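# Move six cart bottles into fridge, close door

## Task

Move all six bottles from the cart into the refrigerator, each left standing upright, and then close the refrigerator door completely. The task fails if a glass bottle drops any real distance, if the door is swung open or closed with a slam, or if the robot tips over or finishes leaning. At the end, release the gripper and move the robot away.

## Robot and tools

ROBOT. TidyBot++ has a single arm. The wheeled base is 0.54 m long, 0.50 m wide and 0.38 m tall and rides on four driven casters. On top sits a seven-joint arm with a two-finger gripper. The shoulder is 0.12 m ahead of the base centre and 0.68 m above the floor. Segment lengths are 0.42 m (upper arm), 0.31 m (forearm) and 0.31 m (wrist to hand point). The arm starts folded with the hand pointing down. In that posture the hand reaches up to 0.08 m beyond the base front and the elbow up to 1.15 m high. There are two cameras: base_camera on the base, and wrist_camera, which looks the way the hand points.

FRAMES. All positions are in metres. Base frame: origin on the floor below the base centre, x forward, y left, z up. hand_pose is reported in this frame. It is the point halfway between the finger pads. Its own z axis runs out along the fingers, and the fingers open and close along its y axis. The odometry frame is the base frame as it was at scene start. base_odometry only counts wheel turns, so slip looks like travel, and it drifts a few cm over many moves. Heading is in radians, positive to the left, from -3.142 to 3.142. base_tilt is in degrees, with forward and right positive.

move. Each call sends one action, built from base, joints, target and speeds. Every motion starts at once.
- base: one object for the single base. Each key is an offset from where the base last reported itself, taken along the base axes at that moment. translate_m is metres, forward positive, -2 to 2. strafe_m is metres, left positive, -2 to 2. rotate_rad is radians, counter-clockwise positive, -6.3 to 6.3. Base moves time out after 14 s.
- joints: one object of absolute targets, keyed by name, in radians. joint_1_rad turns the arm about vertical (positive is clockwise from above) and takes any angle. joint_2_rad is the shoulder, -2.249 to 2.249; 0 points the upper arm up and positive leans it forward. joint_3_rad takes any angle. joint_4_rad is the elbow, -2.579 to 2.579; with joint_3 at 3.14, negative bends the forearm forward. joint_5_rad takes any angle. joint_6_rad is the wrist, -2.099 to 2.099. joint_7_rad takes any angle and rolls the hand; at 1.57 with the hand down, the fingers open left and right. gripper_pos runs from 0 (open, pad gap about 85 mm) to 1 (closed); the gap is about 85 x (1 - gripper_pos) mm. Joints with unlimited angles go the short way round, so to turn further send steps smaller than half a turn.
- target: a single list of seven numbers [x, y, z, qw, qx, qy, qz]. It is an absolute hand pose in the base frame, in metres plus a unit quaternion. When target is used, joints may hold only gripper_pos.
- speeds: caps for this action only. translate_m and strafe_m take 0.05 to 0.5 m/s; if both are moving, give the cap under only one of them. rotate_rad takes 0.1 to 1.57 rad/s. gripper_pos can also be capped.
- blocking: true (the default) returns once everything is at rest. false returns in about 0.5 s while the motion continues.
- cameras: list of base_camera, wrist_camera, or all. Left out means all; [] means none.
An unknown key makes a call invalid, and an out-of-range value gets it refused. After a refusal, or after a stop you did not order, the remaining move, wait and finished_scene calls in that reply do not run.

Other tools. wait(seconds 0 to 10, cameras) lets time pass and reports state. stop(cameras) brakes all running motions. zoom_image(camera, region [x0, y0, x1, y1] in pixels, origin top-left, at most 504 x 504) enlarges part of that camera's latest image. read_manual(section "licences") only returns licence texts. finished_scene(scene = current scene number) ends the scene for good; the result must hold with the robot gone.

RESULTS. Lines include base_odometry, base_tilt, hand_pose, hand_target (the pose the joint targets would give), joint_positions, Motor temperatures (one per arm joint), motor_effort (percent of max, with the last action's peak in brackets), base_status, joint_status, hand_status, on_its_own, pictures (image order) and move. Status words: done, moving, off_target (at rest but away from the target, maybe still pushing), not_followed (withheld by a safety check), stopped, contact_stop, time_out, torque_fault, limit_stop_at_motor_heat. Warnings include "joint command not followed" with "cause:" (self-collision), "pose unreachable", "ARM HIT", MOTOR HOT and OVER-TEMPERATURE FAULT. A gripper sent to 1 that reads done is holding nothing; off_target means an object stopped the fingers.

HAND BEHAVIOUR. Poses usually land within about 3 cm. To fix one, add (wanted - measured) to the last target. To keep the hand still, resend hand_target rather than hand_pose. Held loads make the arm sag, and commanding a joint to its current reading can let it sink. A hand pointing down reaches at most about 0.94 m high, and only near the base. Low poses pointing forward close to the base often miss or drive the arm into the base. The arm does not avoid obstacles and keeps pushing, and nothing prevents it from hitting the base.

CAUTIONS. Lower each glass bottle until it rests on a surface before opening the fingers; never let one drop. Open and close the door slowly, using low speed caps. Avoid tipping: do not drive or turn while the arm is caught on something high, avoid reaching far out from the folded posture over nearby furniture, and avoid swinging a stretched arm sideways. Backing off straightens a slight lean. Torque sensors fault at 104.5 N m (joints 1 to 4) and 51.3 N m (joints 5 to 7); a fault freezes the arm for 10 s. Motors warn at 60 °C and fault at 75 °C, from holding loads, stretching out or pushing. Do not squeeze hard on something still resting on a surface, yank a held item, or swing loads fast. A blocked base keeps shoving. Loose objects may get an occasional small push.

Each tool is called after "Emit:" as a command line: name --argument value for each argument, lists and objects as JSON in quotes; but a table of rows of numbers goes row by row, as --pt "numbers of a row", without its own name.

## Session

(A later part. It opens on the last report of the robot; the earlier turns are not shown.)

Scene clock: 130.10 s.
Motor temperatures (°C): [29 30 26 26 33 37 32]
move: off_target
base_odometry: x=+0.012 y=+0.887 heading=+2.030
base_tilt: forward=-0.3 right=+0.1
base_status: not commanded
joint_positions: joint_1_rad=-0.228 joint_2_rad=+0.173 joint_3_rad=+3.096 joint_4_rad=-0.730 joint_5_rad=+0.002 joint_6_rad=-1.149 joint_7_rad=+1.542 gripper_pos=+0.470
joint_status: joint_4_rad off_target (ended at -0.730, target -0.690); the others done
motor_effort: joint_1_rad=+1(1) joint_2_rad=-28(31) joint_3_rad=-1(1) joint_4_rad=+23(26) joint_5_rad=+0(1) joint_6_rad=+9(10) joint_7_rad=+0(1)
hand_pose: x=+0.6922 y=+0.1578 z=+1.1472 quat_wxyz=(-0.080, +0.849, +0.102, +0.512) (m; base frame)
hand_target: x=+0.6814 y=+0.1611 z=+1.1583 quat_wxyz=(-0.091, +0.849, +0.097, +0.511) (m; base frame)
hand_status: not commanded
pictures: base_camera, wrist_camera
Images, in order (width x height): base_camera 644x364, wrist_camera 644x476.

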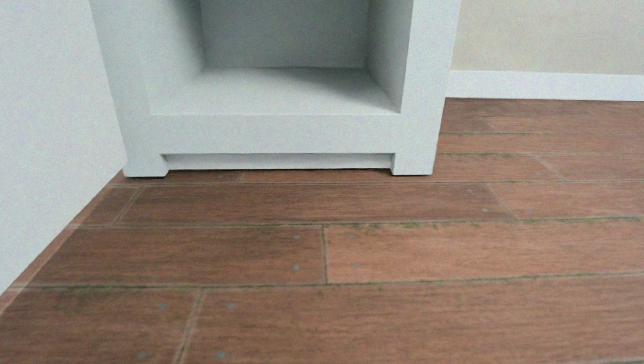

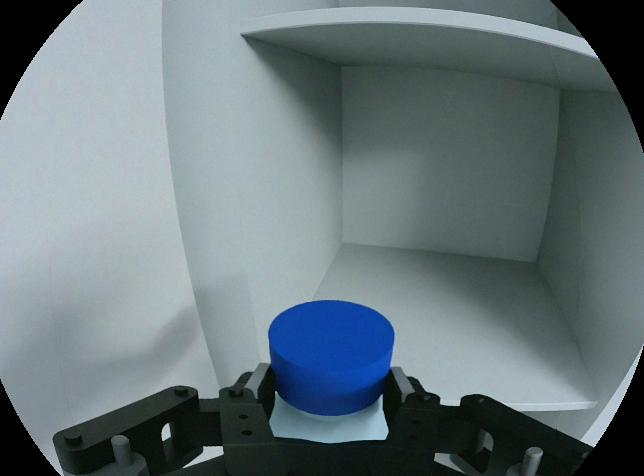

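Emit:
move --joints '{"joint_4_rad": -0.73, "joint_6_rad": -1.15}' --cameras '[]'

Emit:
move --base '{"translate_m": 0.2}' --speeds '{"translate_m": 0.15}'

Scene clock: 132.20 s.
Motor temperatures (°C): [29 30 26 26 33 37 32]
move: done
base_odometry: x=+0.012 y=+0.887 heading=+2.030
base_tilt: forward=-0.3 right=+0.1
base_status: not commanded
joint_positions: joint_1_rad=-0.228 joint_2_rad=+0.174 joint_3_rad=+3.096 joint_4_rad=-0.746 joint_5_rad=+0.002 joint_6_rad=-1.150 joint_7_rad=+1.542 gripper_pos=+0.470
joint_status: all done
motor_effort: joint_1_rad=+1(1) joint_2_rad=-27(29) joint_3_rad=+0(1) joint_4_rad=+23(24) joint_5_rad=+0(1) joint_6_rad=+9(10) joint_7_rad=+1(1)
hand_pose: x=+0.6934 y=+0.1582 z=+1.1373 quat_wxyz=(-0.079, +0.854, +0.103, +0.504) (m; base frame)
hand_target: x=+0.6890 y=+0.1634 z=+1.1486 quat_wxyz=(-0.091, +0.849, +0.097, +0.511) (m; base frame)
hand_status: not commanded
pictures: none
No camera images: "cameras" was empty.

Scene clock: 134.37 s.
Motor temperatures (°C): [29 30 26 26 33 37 32]
move: done
base_odometry: x=-0.077 y=+1.066 heading=+2.030
base_tilt: forward=-0.3 right=+0.1
base_status: done
joint_positions: joint_1_rad=-0.229 joint_2_rad=+0.180 joint_3_rad=+3.096 joint_4_rad=-0.746 joint_5_rad=+0.002 joint_6_rad=-1.150 joint_7_rad=+1.542 gripper_pos=+0.470
joint_status: not commanded
motor_effort: joint_1_rad=+0(3) joint_2_rad=-28(32) joint_3_rad=+0(1) joint_4_rad=+23(24) joint_5_rad=+0(1) joint_6_rad=+9(11) joint_7_rad=+0(1)
hand_pose: x=+0.6958 y=+0.1588 z=+1.1341 quat_wxyz=(-0.079, +0.855, +0.103, +0.502) (m; base frame)
hand_target: x=+0.6890 y=+0.1634 z=+1.1486 quat_wxyz=(-0.091, +0.849, +0.097, +0.511) (m; base frame)
hand_status: not commanded
pictures: base_camera, wrist_camera
Images, in order (width x height): base_camera 644x364, wrist_camera 644x476.

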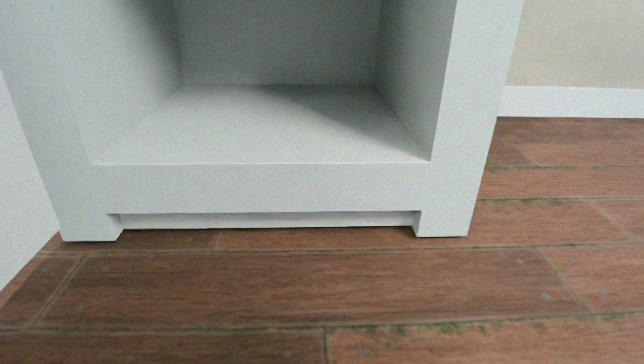

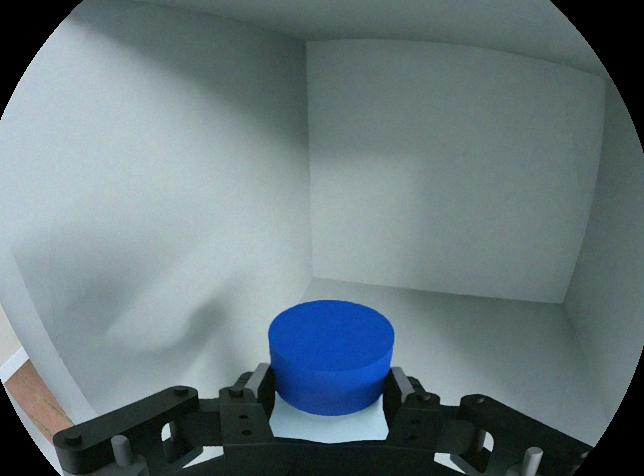

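Emit:
move --base '{"translate_m": 0.13}' --speeds '{"translate_m": 0.15}' --cameras '["all"]'

Scene clock: 138.77 s.
Motor temperatures (°C): [29 31 26 26 33 37 32]
move: done
base_odometry: x=-0.134 y=+1.183 heading=+2.029
base_tilt: forward=-0.3 right=+0.1
base_status: done
joint_positions: joint_1_rad=-0.229 joint_2_rad=+0.180 joint_3_rad=+3.096 joint_4_rad=-0.746 joint_5_rad=+0.002 joint_6_rad=-1.150 joint_7_rad=+1.542 gripper_pos=+0.470
joint_status: not commanded
motor_effort: joint_1_rad=+0(2) joint_2_rad=-27(31) joint_3_rad=+0(1) joint_4_rad=+23(25) joint_5_rad=+0(1) joint_6_rad=+9(10) joint_7_rad=+1(1)
hand_pose: x=+0.6958 y=+0.1589 z=+1.1339 quat_wxyz=(-0.079, +0.855, +0.103, +0.501) (m; base frame)
hand_target: x=+0.6890 y=+0.1634 z=+1.1486 quat_wxyz=(-0.091, +0.849, +0.097, +0.511) (m; base frame)
hand_status: not commanded
pictures: base_camera, wrist_camera
Images, in order (width x height): base_camera 644x364, wrist_camera 644x476.

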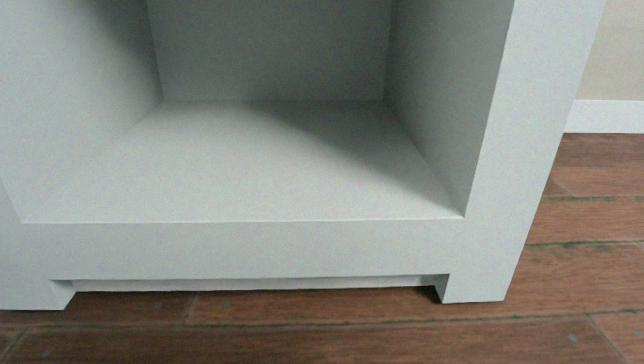

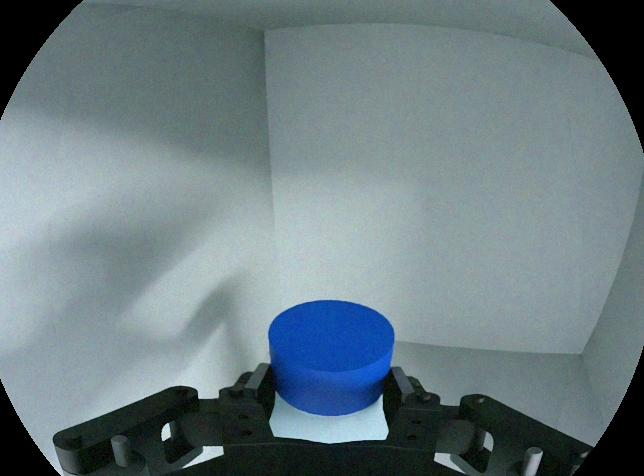

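Emit:
move --joints '{"joint_2_rad": 0.16, "joint_4_rad": -0.80, "joint_6_rad": -1.09}' --cameras '["wrist_camera"]'

Emit:
move --joints '{"joint_2_rad": 0.158, "joint_4_rad": -0.83, "joint_6_rad": -1.06}' --cameras '[]'

Emit:
move --joints '{"joint_2_rad": 0.156, "joint_4_rad": -0.86, "joint_6_rad": -1.03}' --cameras '["wrist_camera"]'

Scene clock: 140.20 s.
Motor temperatures (°C): [29 31 26 26 33 37 32]
move: done
base_odometry: x=-0.134 y=+1.183 heading=+2.029
base_tilt: forward=-0.3 right=+0.1
base_status: not commanded
joint_positions: joint_1_rad=-0.229 joint_2_rad=+0.173 joint_3_rad=+3.096 joint_4_rad=-0.811 joint_5_rad=+0.002 joint_6_rad=-1.131 joint_7_rad=+1.542 gripper_pos=+0.470
joint_status: all done
motor_effort: joint_1_rad=+1(1) joint_2_rad=-27(30) joint_3_rad=+0(0) joint_4_rad=+23(25) joint_5_rad=+0(1) joint_6_rad=+9(10) joint_7_rad=+0(0)
hand_pose: x=+0.6970 y=+0.1597 z=+1.1095 quat_wxyz=(-0.076, +0.865, +0.104, +0.485) (m; base frame)
hand_target: x=+0.6958 y=+0.1658 z=+1.1342 quat_wxyz=(-0.090, +0.849, +0.097, +0.511) (m; base frame)
hand_status: not commanded
pictures: wrist_camera
Images, in order (width x height): wrist_camera 644x476.

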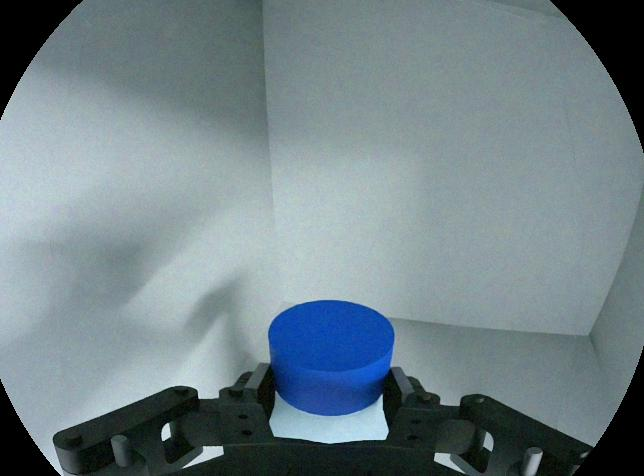

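Scene clock: 140.87 s.
Motor temperatures (°C): [29 31 26 26 33 37 32]
move: done
base_odometry: x=-0.134 y=+1.183 heading=+2.029
base_tilt: forward=-0.3 right=+0.1
base_status: not commanded
joint_positions: joint_1_rad=-0.229 joint_2_rad=+0.170 joint_3_rad=+3.096 joint_4_rad=-0.840 joint_5_rad=+0.002 joint_6_rad=-1.108 joint_7_rad=+1.542 gripper_pos=+0.470
joint_status: all done
motor_effort: joint_1_rad=+0(1) joint_2_rad=-27(29) joint_3_rad=+0(0) joint_4_rad=+24(25) joint_5_rad=-1(1) joint_6_rad=+9(9) joint_7_rad=+0(1)
hand_pose: x=+0.7000 y=+0.1606 z=+1.1019 quat_wxyz=(-0.076, +0.865, +0.105, +0.484) (m; base frame)
hand_target: x=+0.7000 y=+0.1671 z=+1.1276 quat_wxyz=(-0.090, +0.849, +0.097, +0.512) (m; base frame)
hand_status: not commanded
pictures: none
No camera images: "cameras" was empty.

Scene clock: 141.53 s.
Motor temperatures (°C): [29 31 26 26 33 37 32]
move: done
base_odometry: x=-0.134 y=+1.183 heading=+2.029
base_tilt: forward=-0.3 right=+0.1
base_status: not commanded
joint_positions: joint_1_rad=-0.229 joint_2_rad=+0.168 joint_3_rad=+3.096 joint_4_rad=-0.870 joint_5_rad=+0.002 joint_6_rad=-1.079 joint_7_rad=+1.542 gripper_pos=+0.470
joint_status: all done
motor_effort: joint_1_rad=+1(1) joint_2_rad=-27(30) joint_3_rad=+0(1) joint_4_rad=+24(25) joint_5_rad=+0(1) joint_6_rad=+9(10) joint_7_rad=+0(1)
hand_pose: x=+0.7036 y=+0.1618 z=+1.0946 quat_wxyz=(-0.076, +0.865, +0.105, +0.484) (m; base frame)
hand_target: x=+0.7040 y=+0.1684 z=+1.1208 quat_wxyz=(-0.091, +0.848, +0.097, +0.513) (m; base frame)
hand_status: not commanded
pictures: wrist_camera
Images, in order (width x height): wrist_camera 644x476.

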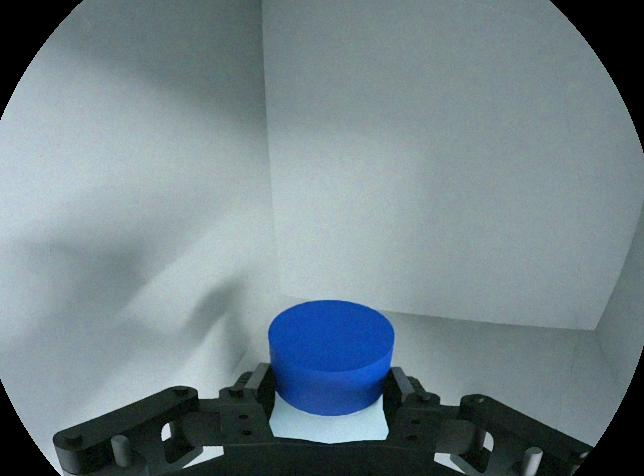

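Emit:
move --joints '{"joint_2_rad": 0.154, "joint_4_rad": -0.89, "joint_6_rad": -0.98}' --cameras '[]'

Emit:
move --joints '{"joint_2_rad": 0.152, "joint_4_rad": -0.92, "joint_6_rad": -0.95}' --cameras '[]'

Emit:
move --joints '{"joint_2_rad": 0.150, "joint_4_rad": -0.95, "joint_6_rad": -0.92}' --cameras '["wrist_camera"]'

Scene clock: 142.90 s.
Motor temperatures (°C): [29 31 26 26 33 37 32]
move: done
base_odometry: x=-0.134 y=+1.183 heading=+2.029
base_tilt: forward=-0.3 right=+0.1
base_status: not commanded
joint_positions: joint_1_rad=-0.229 joint_2_rad=+0.166 joint_3_rad=+3.096 joint_4_rad=-0.900 joint_5_rad=+0.002 joint_6_rad=-1.029 joint_7_rad=+1.542 gripper_pos=+0.470
joint_status: all done
motor_effort: joint_1_rad=+1(1) joint_2_rad=-28(30) joint_3_rad=+0(1) joint_4_rad=+24(26) joint_5_rad=+0(1) joint_6_rad=+10(11) joint_7_rad=+0(0)
hand_pose: x=+0.7104 y=+0.1638 z=+1.0932 quat_wxyz=(-0.077, +0.860, +0.104, +0.494) (m; base frame)
hand_target: x=+0.7105 y=+0.1703 z=+1.1195 quat_wxyz=(-0.092, +0.842, +0.096, +0.522) (m; base frame)
hand_status: not commanded
pictures: none
No camera images: "cameras" was empty.

Scene clock: 143.57 s.
Motor temperatures (°C): [29 31 26 26 33 37 32]
move: done
base_odometry: x=-0.134 y=+1.183 heading=+2.029
base_tilt: forward=-0.3 right=+0.1
base_status: not commanded
joint_positions: joint_1_rad=-0.229 joint_2_rad=+0.164 joint_3_rad=+3.096 joint_4_rad=-0.931 joint_5_rad=+0.002 joint_6_rad=-0.999 joint_7_rad=+1.542 gripper_pos=+0.470
joint_status: all done
motor_effort: joint_1_rad=+1(2) joint_2_rad=-29(31) joint_3_rad=+0(1) joint_4_rad=+25(26) joint_5_rad=+0(1) joint_6_rad=+9(10) joint_7_rad=+0(1)
hand_pose: x=+0.7138 y=+0.1648 z=+1.0855 quat_wxyz=(-0.077, +0.860, +0.104, +0.494) (m; base frame)
hand_target: x=+0.7141 y=+0.1715 z=+1.1126 quat_wxyz=(-0.092, +0.842, +0.096, +0.523) (m; base frame)
hand_status: not commanded
pictures: none
No camera images: "cameras" was empty.

Scene clock: 144.23 s.
Motor temperatures (°C): [29 31 26 26 33 37 32]
move: done
base_odometry: x=-0.134 y=+1.183 heading=+2.029
base_tilt: forward=-0.3 right=+0.1
base_status: not commanded
joint_positions: joint_1_rad=-0.229 joint_2_rad=+0.162 joint_3_rad=+3.096 joint_4_rad=-0.961 joint_5_rad=+0.002 joint_6_rad=-0.970 joint_7_rad=+1.542 gripper_pos=+0.470
joint_status: all done
motor_effort: joint_1_rad=+1(1) joint_2_rad=-28(30) joint_3_rad=+0(0) joint_4_rad=+25(26) joint_5_rad=+0(1) joint_6_rad=+9(10) joint_7_rad=+0(1)
hand_pose: x=+0.7170 y=+0.1659 z=+1.0780 quat_wxyz=(-0.078, +0.859, +0.104, +0.495) (m; base frame)
hand_target: x=+0.7174 y=+0.1725 z=+1.1055 quat_wxyz=(-0.092, +0.841, +0.096, +0.524) (m; base frame)
hand_status: not commanded
pictures: wrist_camera
Images, in order (width x height): wrist_camera 644x476.

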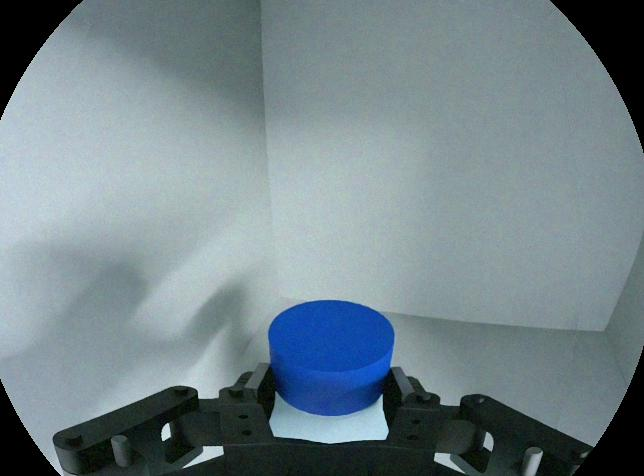

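Emit:
move --joints '{"joint_2_rad": 0.148, "joint_4_rad": -0.98, "joint_6_rad": -0.89}' --cameras '[]'

Emit:
move --joints '{"joint_2_rad": 0.146, "joint_4_rad": -1.01, "joint_6_rad": -0.86}' --cameras '["wrist_camera"]'

Scene clock: 145.70 s.
Motor temperatures (°C): [29 31 26 26 33 37 32]
move: done
base_odometry: x=-0.134 y=+1.183 heading=+2.029
base_tilt: forward=-0.3 right=+0.1
base_status: not commanded
joint_positions: joint_1_rad=-0.229 joint_2_rad=+0.160 joint_3_rad=+3.096 joint_4_rad=-0.991 joint_5_rad=+0.002 joint_6_rad=-0.940 joint_7_rad=+1.542 gripper_pos=+0.470
joint_status: all done
motor_effort: joint_1_rad=+0(1) joint_2_rad=-29(30) joint_3_rad=+0(0) joint_4_rad=+25(26) joint_5_rad=+0(1) joint_6_rad=+8(10) joint_7_rad=+0(1)
hand_pose: x=+0.7200 y=+0.1668 z=+1.0707 quat_wxyz=(-0.078, +0.859, +0.104, +0.496) (m; base frame)
hand_target: x=+0.7206 y=+0.1735 z=+1.0982 quat_wxyz=(-0.092, +0.841, +0.096, +0.525) (m; base frame)
hand_status: not commanded
pictures: none
No camera images: "cameras" was empty.

Scene clock: 146.37 s.
Motor temperatures (°C): [29 31 26 26 33 37 32]
move: done
base_odometry: x=-0.134 y=+1.183 heading=+2.029
base_tilt: forward=-0.3 right=+0.1
base_status: not commanded
joint_positions: joint_1_rad=-0.229 joint_2_rad=+0.158 joint_3_rad=+3.096 joint_4_rad=-1.021 joint_5_rad=+0.002 joint_6_rad=-0.910 joint_7_rad=+1.542 gripper_pos=+0.470
joint_status: all done
motor_effort: joint_1_rad=+0(1) joint_2_rad=-29(30) joint_3_rad=+0(1) joint_4_rad=+25(26) joint_5_rad=+0(1) joint_6_rad=+9(10) joint_7_rad=+0(1)
hand_pose: x=+0.7228 y=+0.1677 z=+1.0630 quat_wxyz=(-0.078, +0.858, +0.104, +0.496) (m; base frame)
hand_target: x=+0.7235 y=+0.1745 z=+1.0909 quat_wxyz=(-0.092, +0.840, +0.096, +0.526) (m; base frame)
hand_status: not commanded
pictures: wrist_camera
Images, in order (width x height): wrist_camera 644x476.

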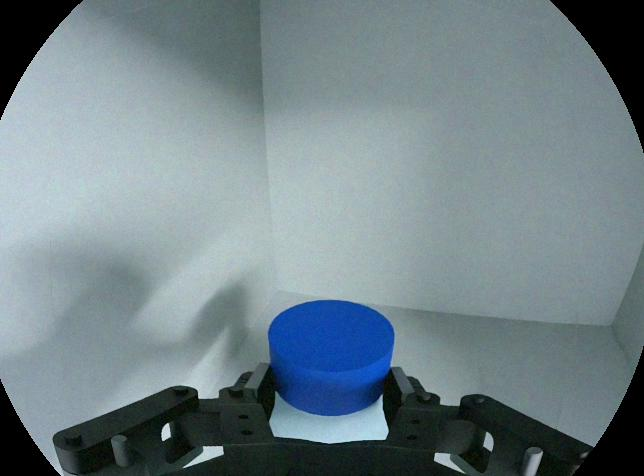

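Emit:
move --joints '{"joint_2_rad": 0.144, "joint_4_rad": -1.05, "joint_6_rad": -0.82}' --cameras '[]'

Emit:
move --joints '{"joint_2_rad": 0.142, "joint_4_rad": -1.09, "joint_6_rad": -0.78}' --cameras '["wrist_camera"]'

Scene clock: 147.47 s.
Motor temperatures (°C): [29 31 26 26 33 37 32]
move: done
base_odometry: x=-0.134 y=+1.183 heading=+2.029
base_tilt: forward=-0.3 right=+0.1
base_status: not commanded
joint_positions: joint_1_rad=-0.229 joint_2_rad=+0.151 joint_3_rad=+3.096 joint_4_rad=-1.052 joint_5_rad=+0.002 joint_6_rad=-0.865 joint_7_rad=+1.542 gripper_pos=+0.470
joint_status: all done
motor_effort: joint_1_rad=+0(1) joint_2_rad=-27(29) joint_3_rad=-1(1) joint_4_rad=+24(25) joint_5_rad=+0(1) joint_6_rad=+9(10) joint_7_rad=+0(1)
hand_pose: x=+0.7258 y=+0.1687 z=+1.0620 quat_wxyz=(-0.079, +0.853, +0.104, +0.505) (m; base frame)
hand_target: x=+0.7274 y=+0.1757 z=+1.0806 quat_wxyz=(-0.093, +0.840, +0.096, +0.526) (m; base frame)
hand_status: not commanded
pictures: none
No camera images: "cameras" was empty.

Scene clock: 148.17 s.
Motor temperatures (°C): [29 31 26 26 33 37 32]
move: done
base_odometry: x=-0.134 y=+1.183 heading=+2.029
base_tilt: forward=-0.3 right=+0.1
base_status: not commanded
joint_positions: joint_1_rad=-0.229 joint_2_rad=+0.142 joint_3_rad=+3.096 joint_4_rad=-1.085 joint_5_rad=+0.002 joint_6_rad=-0.820 joint_7_rad=+1.542 gripper_pos=+0.470
joint_status: all done
motor_effort: joint_1_rad=+0(1) joint_2_rad=-26(27) joint_3_rad=-1(2) joint_4_rad=+23(24) joint_5_rad=-1(2) joint_6_rad=+8(9) joint_7_rad=+0(1)
hand_pose: x=+0.7276 y=+0.1695 z=+1.0618 quat_wxyz=(-0.080, +0.848, +0.103, +0.514) (m; base frame)
hand_target: x=+0.7308 y=+0.1768 z=+1.0701 quat_wxyz=(-0.093, +0.839, +0.096, +0.527) (m; base frame)
hand_status: not commanded
pictures: wrist_camera
Images, in order (width x height): wrist_camera 644x476.

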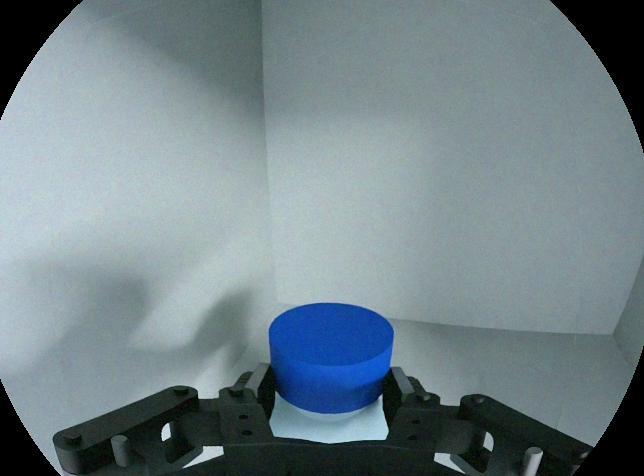

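Emit:
move --joints '{"gripper_pos": 0.35}' --cameras '["wrist_camera"]'

Scene clock: 149.37 s.
Motor temperatures (°C): [29 31 26 26 33 37 32]
move: done
base_odometry: x=-0.134 y=+1.183 heading=+2.029
base_tilt: forward=-0.3 right=+0.1
base_status: not commanded
joint_positions: joint_1_rad=-0.229 joint_2_rad=+0.140 joint_3_rad=+3.096 joint_4_rad=-1.089 joint_5_rad=+0.002 joint_6_rad=-0.814 joint_7_rad=+1.542 gripper_pos=+0.350
joint_status: all done
motor_effort: joint_1_rad=+1(2) joint_2_rad=-25(29) joint_3_rad=+1(1) joint_4_rad=+23(25) joint_5_rad=+0(2) joint_6_rad=+7(9) joint_7_rad=+0(1)
hand_pose: x=+0.7273 y=+0.1696 z=+1.0623 quat_wxyz=(-0.080, +0.847, +0.103, +0.516) (m; base frame)
hand_target: x=+0.7308 y=+0.1768 z=+1.0701 quat_wxyz=(-0.093, +0.839, +0.096, +0.527) (m; base frame)
hand_status: not commanded
pictures: wrist_camera
Images, in order (width x height): wrist_camera 644x476.

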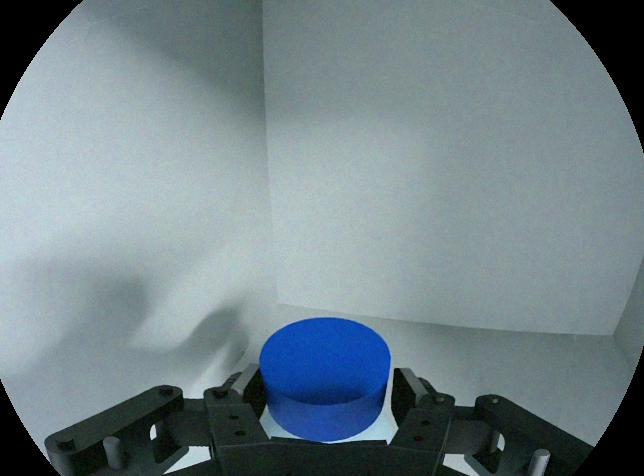

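Emit:
move --joints '{"gripper_pos": 0.15}' --cameras '[]'

Emit:
move --base '{"translate_m": -0.55, "strafe_m": -0.15}' --speeds '{"translate_m": 0.3}' --cameras '["all"]'

Scene clock: 152.17 s.
Motor temperatures (°C): [29 31 26 26 33 37 32]
move: done
base_odometry: x=-0.134 y=+1.183 heading=+2.029
base_tilt: forward=-0.3 right=+0.1
base_status: not commanded
joint_positions: joint_1_rad=-0.229 joint_2_rad=+0.140 joint_3_rad=+3.096 joint_4_rad=-1.089 joint_5_rad=+0.002 joint_6_rad=-0.814 joint_7_rad=+1.542 gripper_pos=+0.150
joint_status: all done
motor_effort: joint_1_rad=+1(1) joint_2_rad=-24(26) joint_3_rad=+0(1) joint_4_rad=+22(23) joint_5_rad=+0(1) joint_6_rad=+7(7) joint_7_rad=+0(1)
hand_pose: x=+0.7273 y=+0.1696 z=+1.0623 quat_wxyz=(-0.080, +0.847, +0.103, +0.516) (m; base frame)
hand_target: x=+0.7308 y=+0.1768 z=+1.0701 quat_wxyz=(-0.093, +0.839, +0.096, +0.527) (m; base frame)
hand_status: not commanded
pictures: none
No camera images: "cameras" was empty.

Scene clock: 155.07 s.
Motor temperatures (°C): [29 31 26 26 33 37 32]
move: done
base_odometry: x=+0.244 y=+0.756 heading=+2.029
base_tilt: forward=-0.3 right=+0.1
base_status: done
joint_positions: joint_1_rad=-0.230 joint_2_rad=+0.129 joint_3_rad=+3.096 joint_4_rad=-1.089 joint_5_rad=+0.002 joint_6_rad=-0.813 joint_7_rad=+1.542 gripper_pos=+0.150
joint_status: not commanded
motor_effort: joint_1_rad=+0(2) joint_2_rad=-25(30) joint_3_rad=+0(2) joint_4_rad=+22(24) joint_5_rad=-1(1) joint_6_rad=+7(8) joint_7_rad=+0(1)
hand_pose: x=+0.7231 y=+0.1692 z=+1.0693 quat_wxyz=(-0.081, +0.844, +0.103, +0.521) (m; base frame)
hand_target: x=+0.7308 y=+0.1768 z=+1.0701 quat_wxyz=(-0.093, +0.839, +0.096, +0.527) (m; base frame)
hand_status: not commanded
pictures: base_camera, wrist_camera
Images, in order (width x height): base_camera 644x364, wrist_camera 644x476.

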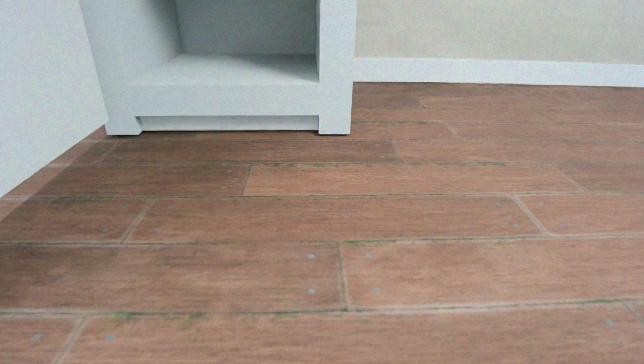

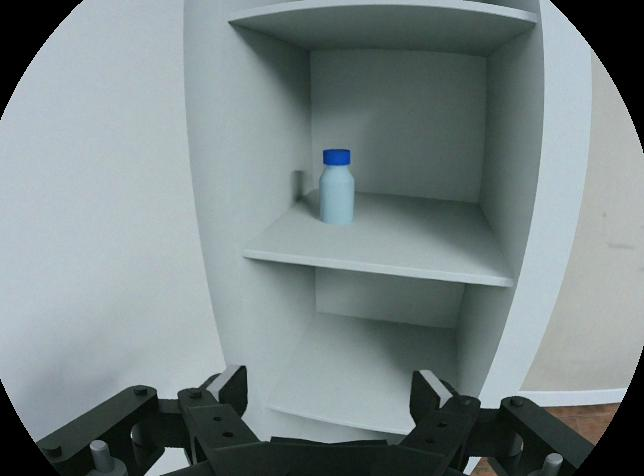

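Emit:
move --base '{"translate_m": -1.473, "strafe_m": 0.345, "rotate_rad": -1.246}' --joints '{"joint_1_rad": 0.048, "joint_2_rad": 0.166, "joint_4_rad": -1.0, "joint_6_rad": -0.93}' --cameras '["all"]'

Scene clock: 160.00 s.
Motor temperatures (°C): [29 31 26 26 33 37 32]
move: done
base_odometry: x=+0.587 y=-0.717 heading=+0.783
base_tilt: forward=-0.3 right=+0.1
base_status: done
joint_positions: joint_1_rad=+0.046 joint_2_rad=+0.160 joint_3_rad=+3.094 joint_4_rad=-1.027 joint_5_rad=+0.002 joint_6_rad=-0.878 joint_7_rad=+1.542 gripper_pos=+0.150
joint_status: all done
motor_effort: joint_1_rad=+0(5) joint_2_rad=-25(32) joint_3_rad=+0(3) joint_4_rad=+22(24) joint_5_rad=+0(2) joint_6_rad=+7(8) joint_7_rad=+0(1)
hand_pose: x=+0.7511 y=-0.0016 z=+1.0675 quat_wxyz=(-0.010, +0.858, -0.014, +0.513) (m; base frame)
hand_target: x=+0.7462 y=-0.0009 z=+1.0647 quat_wxyz=(-0.017, +0.866, -0.024, +0.499) (m; base frame)
hand_status: not commanded
pictures: base_camera, wrist_camera
Images, in order (width x height): base_camera 644x364, wrist_camera 644x476.

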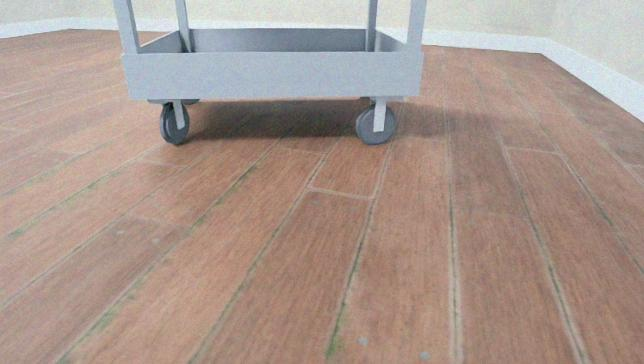

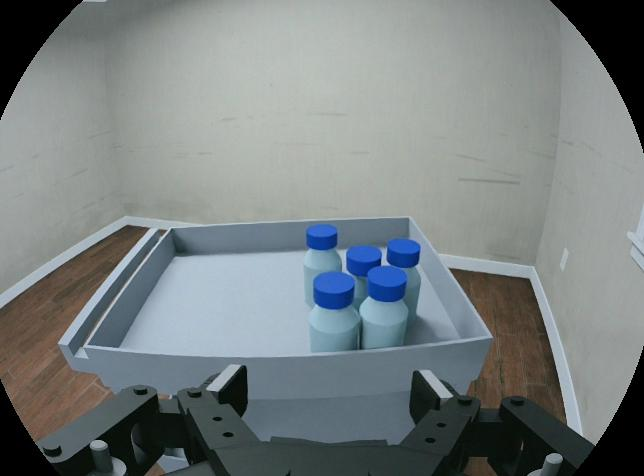

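Emit:
move --base '{"translate_m": 0.30, "strafe_m": 0.295}' --joints '{"joint_1_rad": 0.548}' --speeds '{"translate_m": 0.3}' --cameras '["wrist_camera"]'

Emit:
move --joints '{"joint_1_rad": 0.548, "joint_2_rad": 0.14, "joint_4_rad": -1.3, "joint_6_rad": -0.61, "gripper_pos": 0.2}' --cameras '["wrist_camera"]'

Scene clock: 166.03 s.
Motor temperatures (°C): [29 31 26 26 33 37 32]
move: done
base_odometry: x=+0.592 y=-0.296 heading=+0.782
base_tilt: forward=-0.3 right=+0.1
base_status: done
joint_positions: joint_1_rad=+0.539 joint_2_rad=+0.155 joint_3_rad=+3.094 joint_4_rad=-1.025 joint_5_rad=+0.002 joint_6_rad=-0.880 joint_7_rad=+1.542 gripper_pos=+0.150
joint_status: all done
motor_effort: joint_1_rad=+1(4) joint_2_rad=-25(27) joint_3_rad=+0(3) joint_4_rad=+22(23) joint_5_rad=+1(2) joint_6_rad=+7(8) joint_7_rad=+0(1)
hand_pose: x=+0.6732 y=-0.2995 z=+1.0712 quat_wxyz=(+0.116, +0.828, -0.222, +0.502) (m; base frame)
hand_target: x=+0.6690 y=-0.3015 z=+1.0647 quat_wxyz=(+0.107, +0.833, -0.237, +0.488) (m; base frame)
hand_status: not commanded
pictures: wrist_camera
Images, in order (width x height): wrist_camera 644x476.

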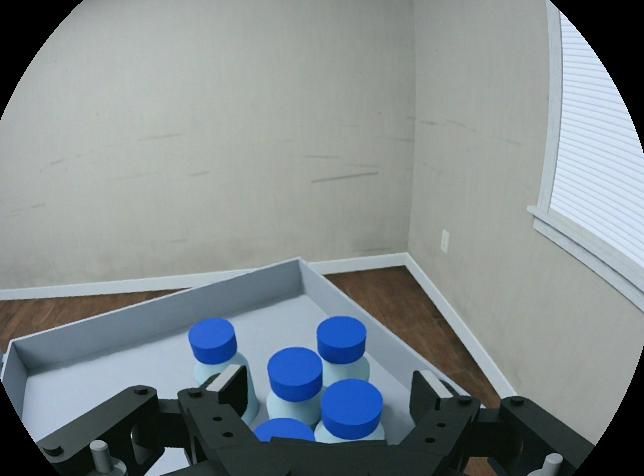

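Scene clock: 167.70 s.
Motor temperatures (°C): [29 31 26 26 33 37 32]
move: done
base_odometry: x=+0.592 y=-0.296 heading=+0.782
base_tilt: forward=-0.3 right=+0.1
base_status: not commanded
joint_positions: joint_1_rad=+0.539 joint_2_rad=+0.140 joint_3_rad=+3.094 joint_4_rad=-1.293 joint_5_rad=+0.002 joint_6_rad=-0.651 joint_7_rad=+1.542 gripper_pos=+0.200
joint_status: all done
motor_effort: joint_1_rad=+1(2) joint_2_rad=-25(28) joint_3_rad=+0(1) joint_4_rad=+23(25) joint_5_rad=+0(1) joint_6_rad=+7(8) joint_7_rad=+0(1)
hand_pose: x=+0.6833 y=-0.3037 z=+0.9887 quat_wxyz=(+0.114, +0.834, -0.224, +0.491) (m; base frame)
hand_target: x=+0.6860 y=-0.3096 z=+0.9961 quat_wxyz=(+0.112, +0.822, -0.234, +0.507) (m; base frame)
hand_status: not commanded
pictures: wrist_camera
Images, in order (width x height): wrist_camera 644x476.

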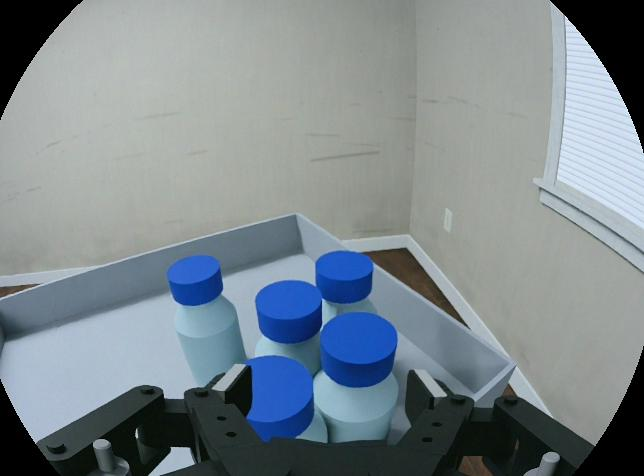

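Emit:
move --base '{"translate_m": 0.145, "strafe_m": 0.176}' --joints '{"joint_1_rad": 0.853}' --speeds '{"translate_m": 0.2}' --cameras '["wrist_camera"]'

Scene clock: 172.67 s.
Motor temperatures (°C): [29 31 26 26 33 37 32]
move: done
base_odometry: x=+0.571 y=-0.069 heading=+0.782
base_tilt: forward=-0.3 right=+0.1
base_status: done
joint_positions: joint_1_rad=+0.845 joint_2_rad=+0.139 joint_3_rad=+3.094 joint_4_rad=-1.293 joint_5_rad=+0.002 joint_6_rad=-0.649 joint_7_rad=+1.542 gripper_pos=+0.200
joint_status: all done
motor_effort: joint_1_rad=+1(2) joint_2_rad=-26(27) joint_3_rad=+0(2) joint_4_rad=+23(24) joint_5_rad=+0(1) joint_6_rad=+7(8) joint_7_rad=+0(1)
hand_pose: x=+0.5656 y=-0.4591 z=+0.9904 quat_wxyz=(+0.188, +0.790, -0.347, +0.470) (m; base frame)
hand_target: x=+0.5668 y=-0.4656 z=+0.9961 quat_wxyz=(+0.187, +0.777, -0.356, +0.484) (m; base frame)
hand_status: not commanded
pictures: wrist_camera
Images, in order (width x height): wrist_camera 644x476.

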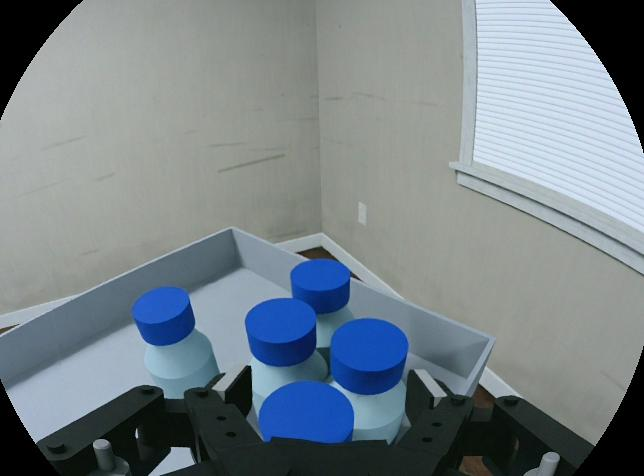

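Emit:
move --base '{"translate_m": 0.006, "strafe_m": 0.014}' --joints '{"joint_2_rad": 0.125, "joint_4_rad": -1.42, "joint_6_rad": -0.485}' --speeds '{"translate_m": 0.2}' --cameras '["wrist_camera"]'

Scene clock: 174.77 s.
Motor temperatures (°C): [29 31 26 26 33 37 32]
move: done
base_odometry: x=+0.565 y=-0.054 heading=+0.782
base_tilt: forward=-0.3 right=+0.1
base_status: done
joint_positions: joint_1_rad=+0.848 joint_2_rad=+0.123 joint_3_rad=+3.093 joint_4_rad=-1.413 joint_5_rad=+0.002 joint_6_rad=-0.526 joint_7_rad=+1.542 gripper_pos=+0.200
joint_status: all done
motor_effort: joint_1_rad=+0(3) joint_2_rad=-25(29) joint_3_rad=+0(3) joint_4_rad=+23(25) joint_5_rad=+0(1) joint_6_rad=+7(7) joint_7_rad=+1(1)
hand_pose: x=+0.5641 y=-0.4592 z=+0.9638 quat_wxyz=(+0.192, +0.785, -0.346, +0.477) (m; base frame)
hand_target: x=+0.5665 y=-0.4647 z=+0.9696 quat_wxyz=(+0.191, +0.772, -0.354, +0.492) (m; base frame)
hand_status: not commanded
pictures: wrist_camera
Images, in order (width x height): wrist_camera 644x476.

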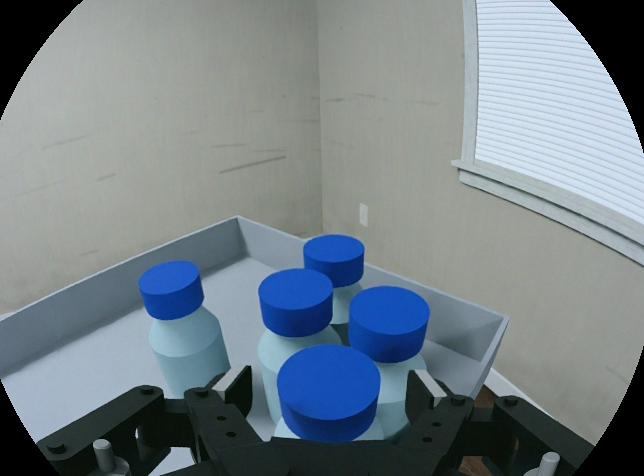

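Emit:
move --joints '{"joint_2_rad": 0.118, "joint_4_rad": -1.57, "joint_6_rad": -0.325}' --cameras '["wrist_camera"]'

Scene clock: 176.50 s.
Motor temperatures (°C): [29 31 26 26 33 37 32]
move: done
base_odometry: x=+0.565 y=-0.054 heading=+0.782
base_tilt: forward=-0.3 right=+0.1
base_status: not commanded
joint_positions: joint_1_rad=+0.848 joint_2_rad=+0.117 joint_3_rad=+3.093 joint_4_rad=-1.564 joint_5_rad=+0.002 joint_6_rad=-0.366 joint_7_rad=+1.542 gripper_pos=+0.200
joint_status: all done
motor_effort: joint_1_rad=+1(1) joint_2_rad=-25(27) joint_3_rad=+0(1) joint_4_rad=+23(25) joint_5_rad=+0(1) joint_6_rad=+7(8) joint_7_rad=+0(1)
hand_pose: x=+0.5630 y=-0.4574 z=+0.9223 quat_wxyz=(+0.194, +0.782, -0.345, +0.482) (m; base frame)
hand_target: x=+0.5648 y=-0.4626 z=+0.9298 quat_wxyz=(+0.194, +0.768, -0.352, +0.499) (m; base frame)
hand_status: not commanded
pictures: wrist_camera
Images, in order (width x height): wrist_camera 644x476.

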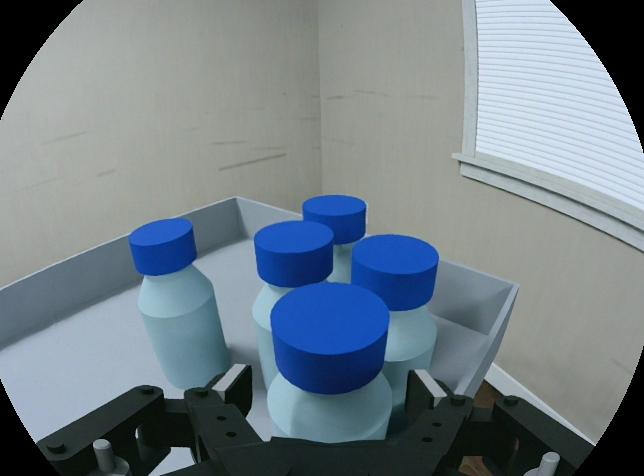

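Emit:
move --base '{"translate_m": 0.007, "strafe_m": -0.007}' --joints '{"joint_2_rad": 0.118, "joint_4_rad": -1.55, "joint_6_rad": -0.345}' --speeds '{"translate_m": 0.2}' --cameras '["wrist_camera"]'

Scene clock: 178.07 s.
Motor temperatures (°C): [29 31 26 26 33 37 32]
move: done
base_odometry: x=+0.575 y=-0.054 heading=+0.782
base_tilt: forward=-0.3 right=+0.1
base_status: done
joint_positions: joint_1_rad=+0.848 joint_2_rad=+0.113 joint_3_rad=+3.093 joint_4_rad=-1.560 joint_5_rad=+0.002 joint_6_rad=-0.365 joint_7_rad=+1.542 gripper_pos=+0.200
joint_status: all done
motor_effort: joint_1_rad=+1(2) joint_2_rad=-25(28) joint_3_rad=+0(2) joint_4_rad=+23(24) joint_5_rad=+0(1) joint_6_rad=+7(8) joint_7_rad=+0(1)
hand_pose: x=+0.5628 y=-0.4574 z=+0.9278 quat_wxyz=(+0.196, +0.779, -0.344, +0.486) (m; base frame)
hand_target: x=+0.5653 y=-0.4631 z=+0.9361 quat_wxyz=(+0.194, +0.768, -0.352, +0.499) (m; base frame)
hand_status: not commanded
pictures: wrist_camera
Images, in order (width x height): wrist_camera 644x476.

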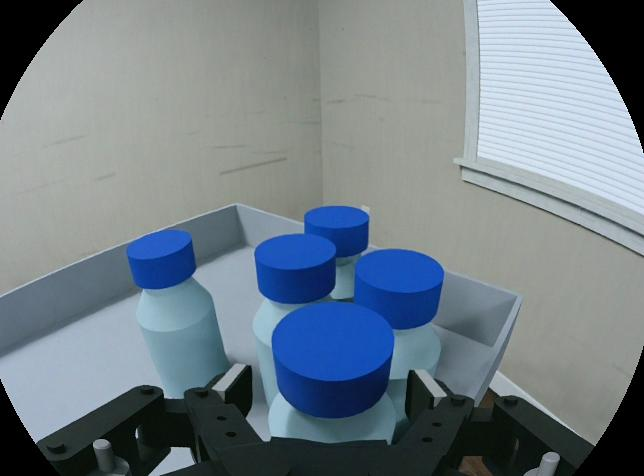

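Emit:
move --joints '{"gripper_pos": 0.75}' --cameras '["wrist_camera"]'

Emit:
move --joints '{"joint_2_rad": 0.125, "joint_4_rad": -1.42, "joint_6_rad": -0.465}' --cameras '[]'

Emit:
move --joints '{"joint_2_rad": 0.166, "joint_4_rad": -0.93, "joint_6_rad": -0.93}' --cameras '["wrist_camera"]'

Scene clock: 179.30 s.
Motor temperatures (°C): [29 31 26 26 33 37 32]
move: done
base_odometry: x=+0.575 y=-0.054 heading=+0.782
base_tilt: forward=-0.3 right=+0.1
base_status: not commanded
joint_positions: joint_1_rad=+0.848 joint_2_rad=+0.106 joint_3_rad=+3.093 joint_4_rad=-1.560 joint_5_rad=+0.002 joint_6_rad=-0.365 joint_7_rad=+1.542 gripper_pos=+0.750
joint_status: all done
motor_effort: joint_1_rad=+0(2) joint_2_rad=-24(26) joint_3_rad=+0(2) joint_4_rad=+23(24) joint_5_rad=-1(1) joint_6_rad=+7(8) joint_7_rad=+0(1)
hand_pose: x=+0.5618 y=-0.4563 z=+0.9322 quat_wxyz=(+0.197, +0.777, -0.343, +0.489) (m; base frame)
hand_target: x=+0.5653 y=-0.4631 z=+0.9361 quat_wxyz=(+0.194, +0.768, -0.352, +0.499) (m; base frame)
hand_status: not commanded
pictures: wrist_camera
Images, in order (width x height): wrist_camera 644x476.

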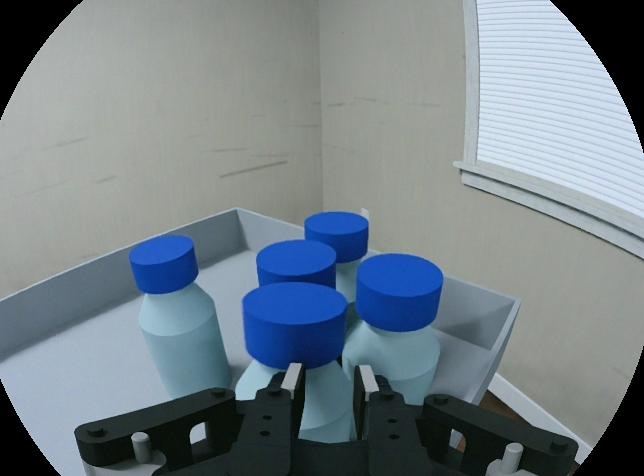

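Scene clock: 180.30 s.
Motor temperatures (°C): [29 31 26 26 33 37 32]
move: done
base_odometry: x=+0.575 y=-0.054 heading=+0.782
base_tilt: forward=-0.3 right=+0.1
base_status: not commanded
joint_positions: joint_1_rad=+0.848 joint_2_rad=+0.107 joint_3_rad=+3.093 joint_4_rad=-1.442 joint_5_rad=+0.002 joint_6_rad=-0.412 joint_7_rad=+1.542 gripper_pos=+0.750
joint_status: all done
motor_effort: joint_1_rad=+1(1) joint_2_rad=-25(26) joint_3_rad=+0(1) joint_4_rad=+24(26) joint_5_rad=+0(1) joint_6_rad=+7(9) joint_7_rad=+1(1)
hand_pose: x=+0.5690 y=-0.4643 z=+0.9889 quat_wxyz=(+0.208, +0.760, -0.335, +0.516) (m; base frame)
hand_target: x=+0.5683 y=-0.4667 z=+0.9752 quat_wxyz=(+0.194, +0.767, -0.352, +0.500) (m; base frame)
hand_status: not commanded
pictures: none
No camera images: "cameras" was empty.

Scene clock: 182.30 s.
Motor temperatures (°C): [29 31 26 26 33 37 32]
move: done
base_odometry: x=+0.575 y=-0.054 heading=+0.782
base_tilt: forward=-0.3 right=+0.1
base_status: not commanded
joint_positions: joint_1_rad=+0.848 joint_2_rad=+0.144 joint_3_rad=+3.093 joint_4_rad=-0.956 joint_5_rad=+0.002 joint_6_rad=-0.874 joint_7_rad=+1.542 gripper_pos=+0.750
joint_status: all done
motor_effort: joint_1_rad=+0(1) joint_2_rad=-25(29) joint_3_rad=+0(1) joint_4_rad=+22(25) joint_5_rad=+0(1) joint_6_rad=+7(9) joint_7_rad=+0(1)
hand_pose: x=+0.5535 y=-0.4510 z=+1.1190 quat_wxyz=(+0.206, +0.763, -0.338, +0.512) (m; base frame)
hand_target: x=+0.5534 y=-0.4536 z=+1.1039 quat_wxyz=(+0.191, +0.771, -0.354, +0.494) (m; base frame)
hand_status: not commanded
pictures: wrist_camera
Images, in order (width x height): wrist_camera 644x476.

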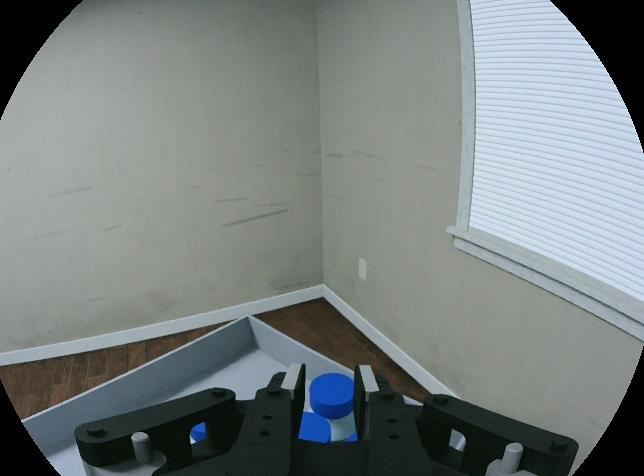

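Emit:
move --joints '{"gripper_pos": 0.2, "joint_2_rad": 0.14, "joint_4_rad": -1.3, "joint_6_rad": -0.61}' --cameras '["wrist_camera"]'

Scene clock: 184.60 s.
Motor temperatures (°C): [29 31 26 26 33 37 32]
move: done
base_odometry: x=+0.575 y=-0.054 heading=+0.782
base_tilt: forward=-0.3 right=+0.1
base_status: not commanded
joint_positions: joint_1_rad=+0.848 joint_2_rad=+0.140 joint_3_rad=+3.093 joint_4_rad=-1.292 joint_5_rad=+0.002 joint_6_rad=-0.651 joint_7_rad=+1.542 gripper_pos=+0.200
joint_status: all done
motor_effort: joint_1_rad=+1(1) joint_2_rad=-26(28) joint_3_rad=+0(1) joint_4_rad=+23(25) joint_5_rad=+0(1) joint_6_rad=+6(8) joint_7_rad=+0(1)
hand_pose: x=+0.5645 y=-0.4608 z=+0.9893 quat_wxyz=(+0.188, +0.790, -0.349, +0.468) (m; base frame)
hand_target: x=+0.5668 y=-0.4656 z=+0.9961 quat_wxyz=(+0.187, +0.777, -0.356, +0.484) (m; base frame)
hand_status: not commanded
pictures: wrist_camera
Images, in order (width x height): wrist_camera 644x476.

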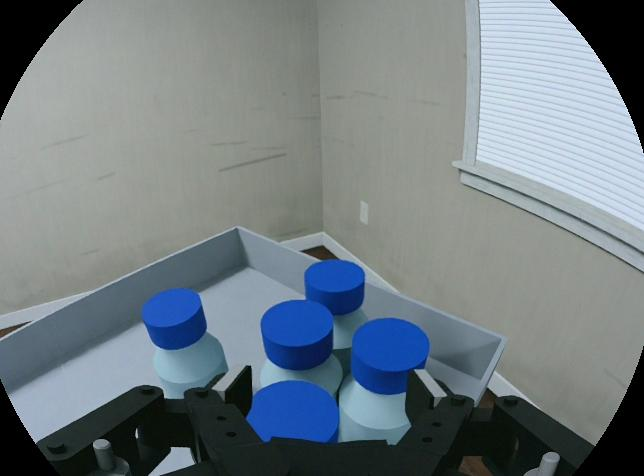

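Emit:
move --base '{"translate_m": 0.024, "strafe_m": 0.005}' --speeds '{"translate_m": 0.2}' --cameras '[]'

Emit:
move --joints '{"joint_2_rad": 0.118, "joint_4_rad": -1.56, "joint_6_rad": -0.335}' --cameras '["wrist_camera"]'

Scene clock: 190.87 s.
Motor temperatures (°C): [29 31 26 26 33 37 32]
move: done
base_odometry: x=+0.588 y=-0.034 heading=+0.783
base_tilt: forward=-0.3 right=+0.1
base_status: done
joint_positions: joint_1_rad=+0.848 joint_2_rad=+0.135 joint_3_rad=+3.093 joint_4_rad=-1.292 joint_5_rad=+0.002 joint_6_rad=-0.648 joint_7_rad=+1.542 gripper_pos=+0.200
joint_status: not commanded
motor_effort: joint_1_rad=+1(4) joint_2_rad=-25(28) joint_3_rad=+0(3) joint_4_rad=+23(23) joint_5_rad=+0(1) joint_6_rad=+7(8) joint_7_rad=+0(1)
hand_pose: x=+0.5640 y=-0.4596 z=+0.9934 quat_wxyz=(+0.190, +0.788, -0.348, +0.472) (m; base frame)
hand_target: x=+0.5668 y=-0.4656 z=+0.9961 quat_wxyz=(+0.187, +0.777, -0.356, +0.484) (m; base frame)
hand_status: not commanded
pictures: none
No camera images: "cameras" was empty.

Scene clock: 192.50 s.
Motor temperatures (°C): [29 31 26 26 33 37 32]
move: done
base_odometry: x=+0.588 y=-0.034 heading=+0.783
base_tilt: forward=-0.3 right=+0.1
base_status: not commanded
joint_positions: joint_1_rad=+0.848 joint_2_rad=+0.119 joint_3_rad=+3.093 joint_4_rad=-1.553 joint_5_rad=+0.002 joint_6_rad=-0.376 joint_7_rad=+1.542 gripper_pos=+0.200
joint_status: all done
motor_effort: joint_1_rad=+0(1) joint_2_rad=-25(27) joint_3_rad=+0(0) joint_4_rad=+23(25) joint_5_rad=+0(1) joint_6_rad=+7(8) joint_7_rad=+0(1)
hand_pose: x=+0.5638 y=-0.4581 z=+0.9251 quat_wxyz=(+0.194, +0.782, -0.345, +0.482) (m; base frame)
hand_target: x=+0.5651 y=-0.4629 z=+0.9330 quat_wxyz=(+0.194, +0.768, -0.352, +0.499) (m; base frame)
hand_status: not commanded
pictures: wrist_camera
Images, in order (width x height): wrist_camera 644x476.

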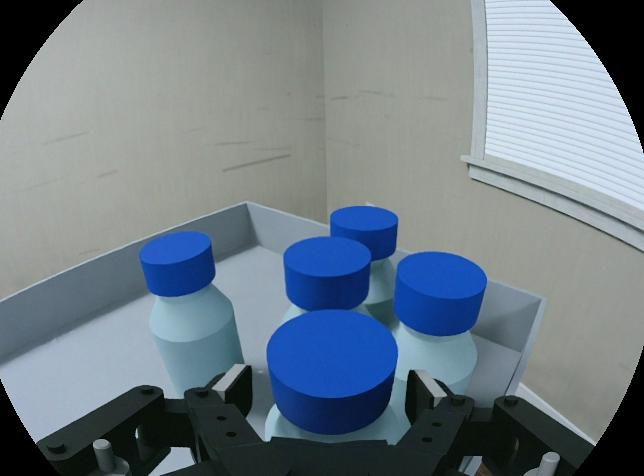

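Emit:
move --base '{"translate_m": 0.007, "strafe_m": -0.006}' --speeds '{"translate_m": 0.2}' --cameras '[]'

Emit:
move --joints '{"gripper_pos": 0.75}' --cameras '["wrist_camera"]'

Scene clock: 193.47 s.
Motor temperatures (°C): [29 31 26 26 33 37 32]
move: done
base_odometry: x=+0.597 y=-0.033 heading=+0.783
base_tilt: forward=-0.3 right=+0.1
base_status: done
joint_positions: joint_1_rad=+0.848 joint_2_rad=+0.114 joint_3_rad=+3.093 joint_4_rad=-1.554 joint_5_rad=+0.002 joint_6_rad=-0.373 joint_7_rad=+1.542 gripper_pos=+0.200
joint_status: not commanded
motor_effort: joint_1_rad=+1(3) joint_2_rad=-25(27) joint_3_rad=+0(1) joint_4_rad=+23(24) joint_5_rad=+0(1) joint_6_rad=+7(8) joint_7_rad=+0(1)
hand_pose: x=+0.5632 y=-0.4574 z=+0.9287 quat_wxyz=(+0.195, +0.780, -0.344, +0.485) (m; base frame)
hand_target: x=+0.5651 y=-0.4629 z=+0.9330 quat_wxyz=(+0.194, +0.768, -0.352, +0.499) (m; base frame)
hand_status: not commanded
pictures: none
No camera images: "cameras" was empty.

Scene clock: 194.30 s.
Motor temperatures (°C): [29 31 26 26 33 37 32]
move: off_target
base_odometry: x=+0.597 y=-0.033 heading=+0.783
base_tilt: forward=-0.3 right=+0.1
base_status: not commanded
joint_positions: joint_1_rad=+0.849 joint_2_rad=+0.113 joint_3_rad=+3.093 joint_4_rad=-1.554 joint_5_rad=+0.002 joint_6_rad=-0.372 joint_7_rad=+1.542 gripper_pos=+0.435
joint_status: gripper_pos off_target (ended at +0.435, target +0.750)
motor_effort: joint_1_rad=+0(1) joint_2_rad=-24(26) joint_3_rad=+0(2) joint_4_rad=+23(25) joint_5_rad=+0(1) joint_6_rad=+7(8) joint_7_rad=+0(1)
hand_pose: x=+0.5628 y=-0.4578 z=+0.9293 quat_wxyz=(+0.196, +0.779, -0.344, +0.486) (m; base frame)
hand_target: x=+0.5651 y=-0.4629 z=+0.9330 quat_wxyz=(+0.194, +0.768, -0.352, +0.499) (m; base frame)
hand_status: not commanded
pictures: wrist_camera
Images, in order (width x height): wrist_camera 644x476.

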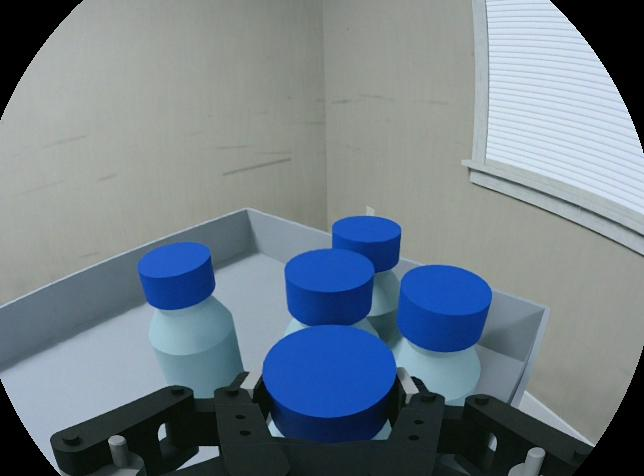

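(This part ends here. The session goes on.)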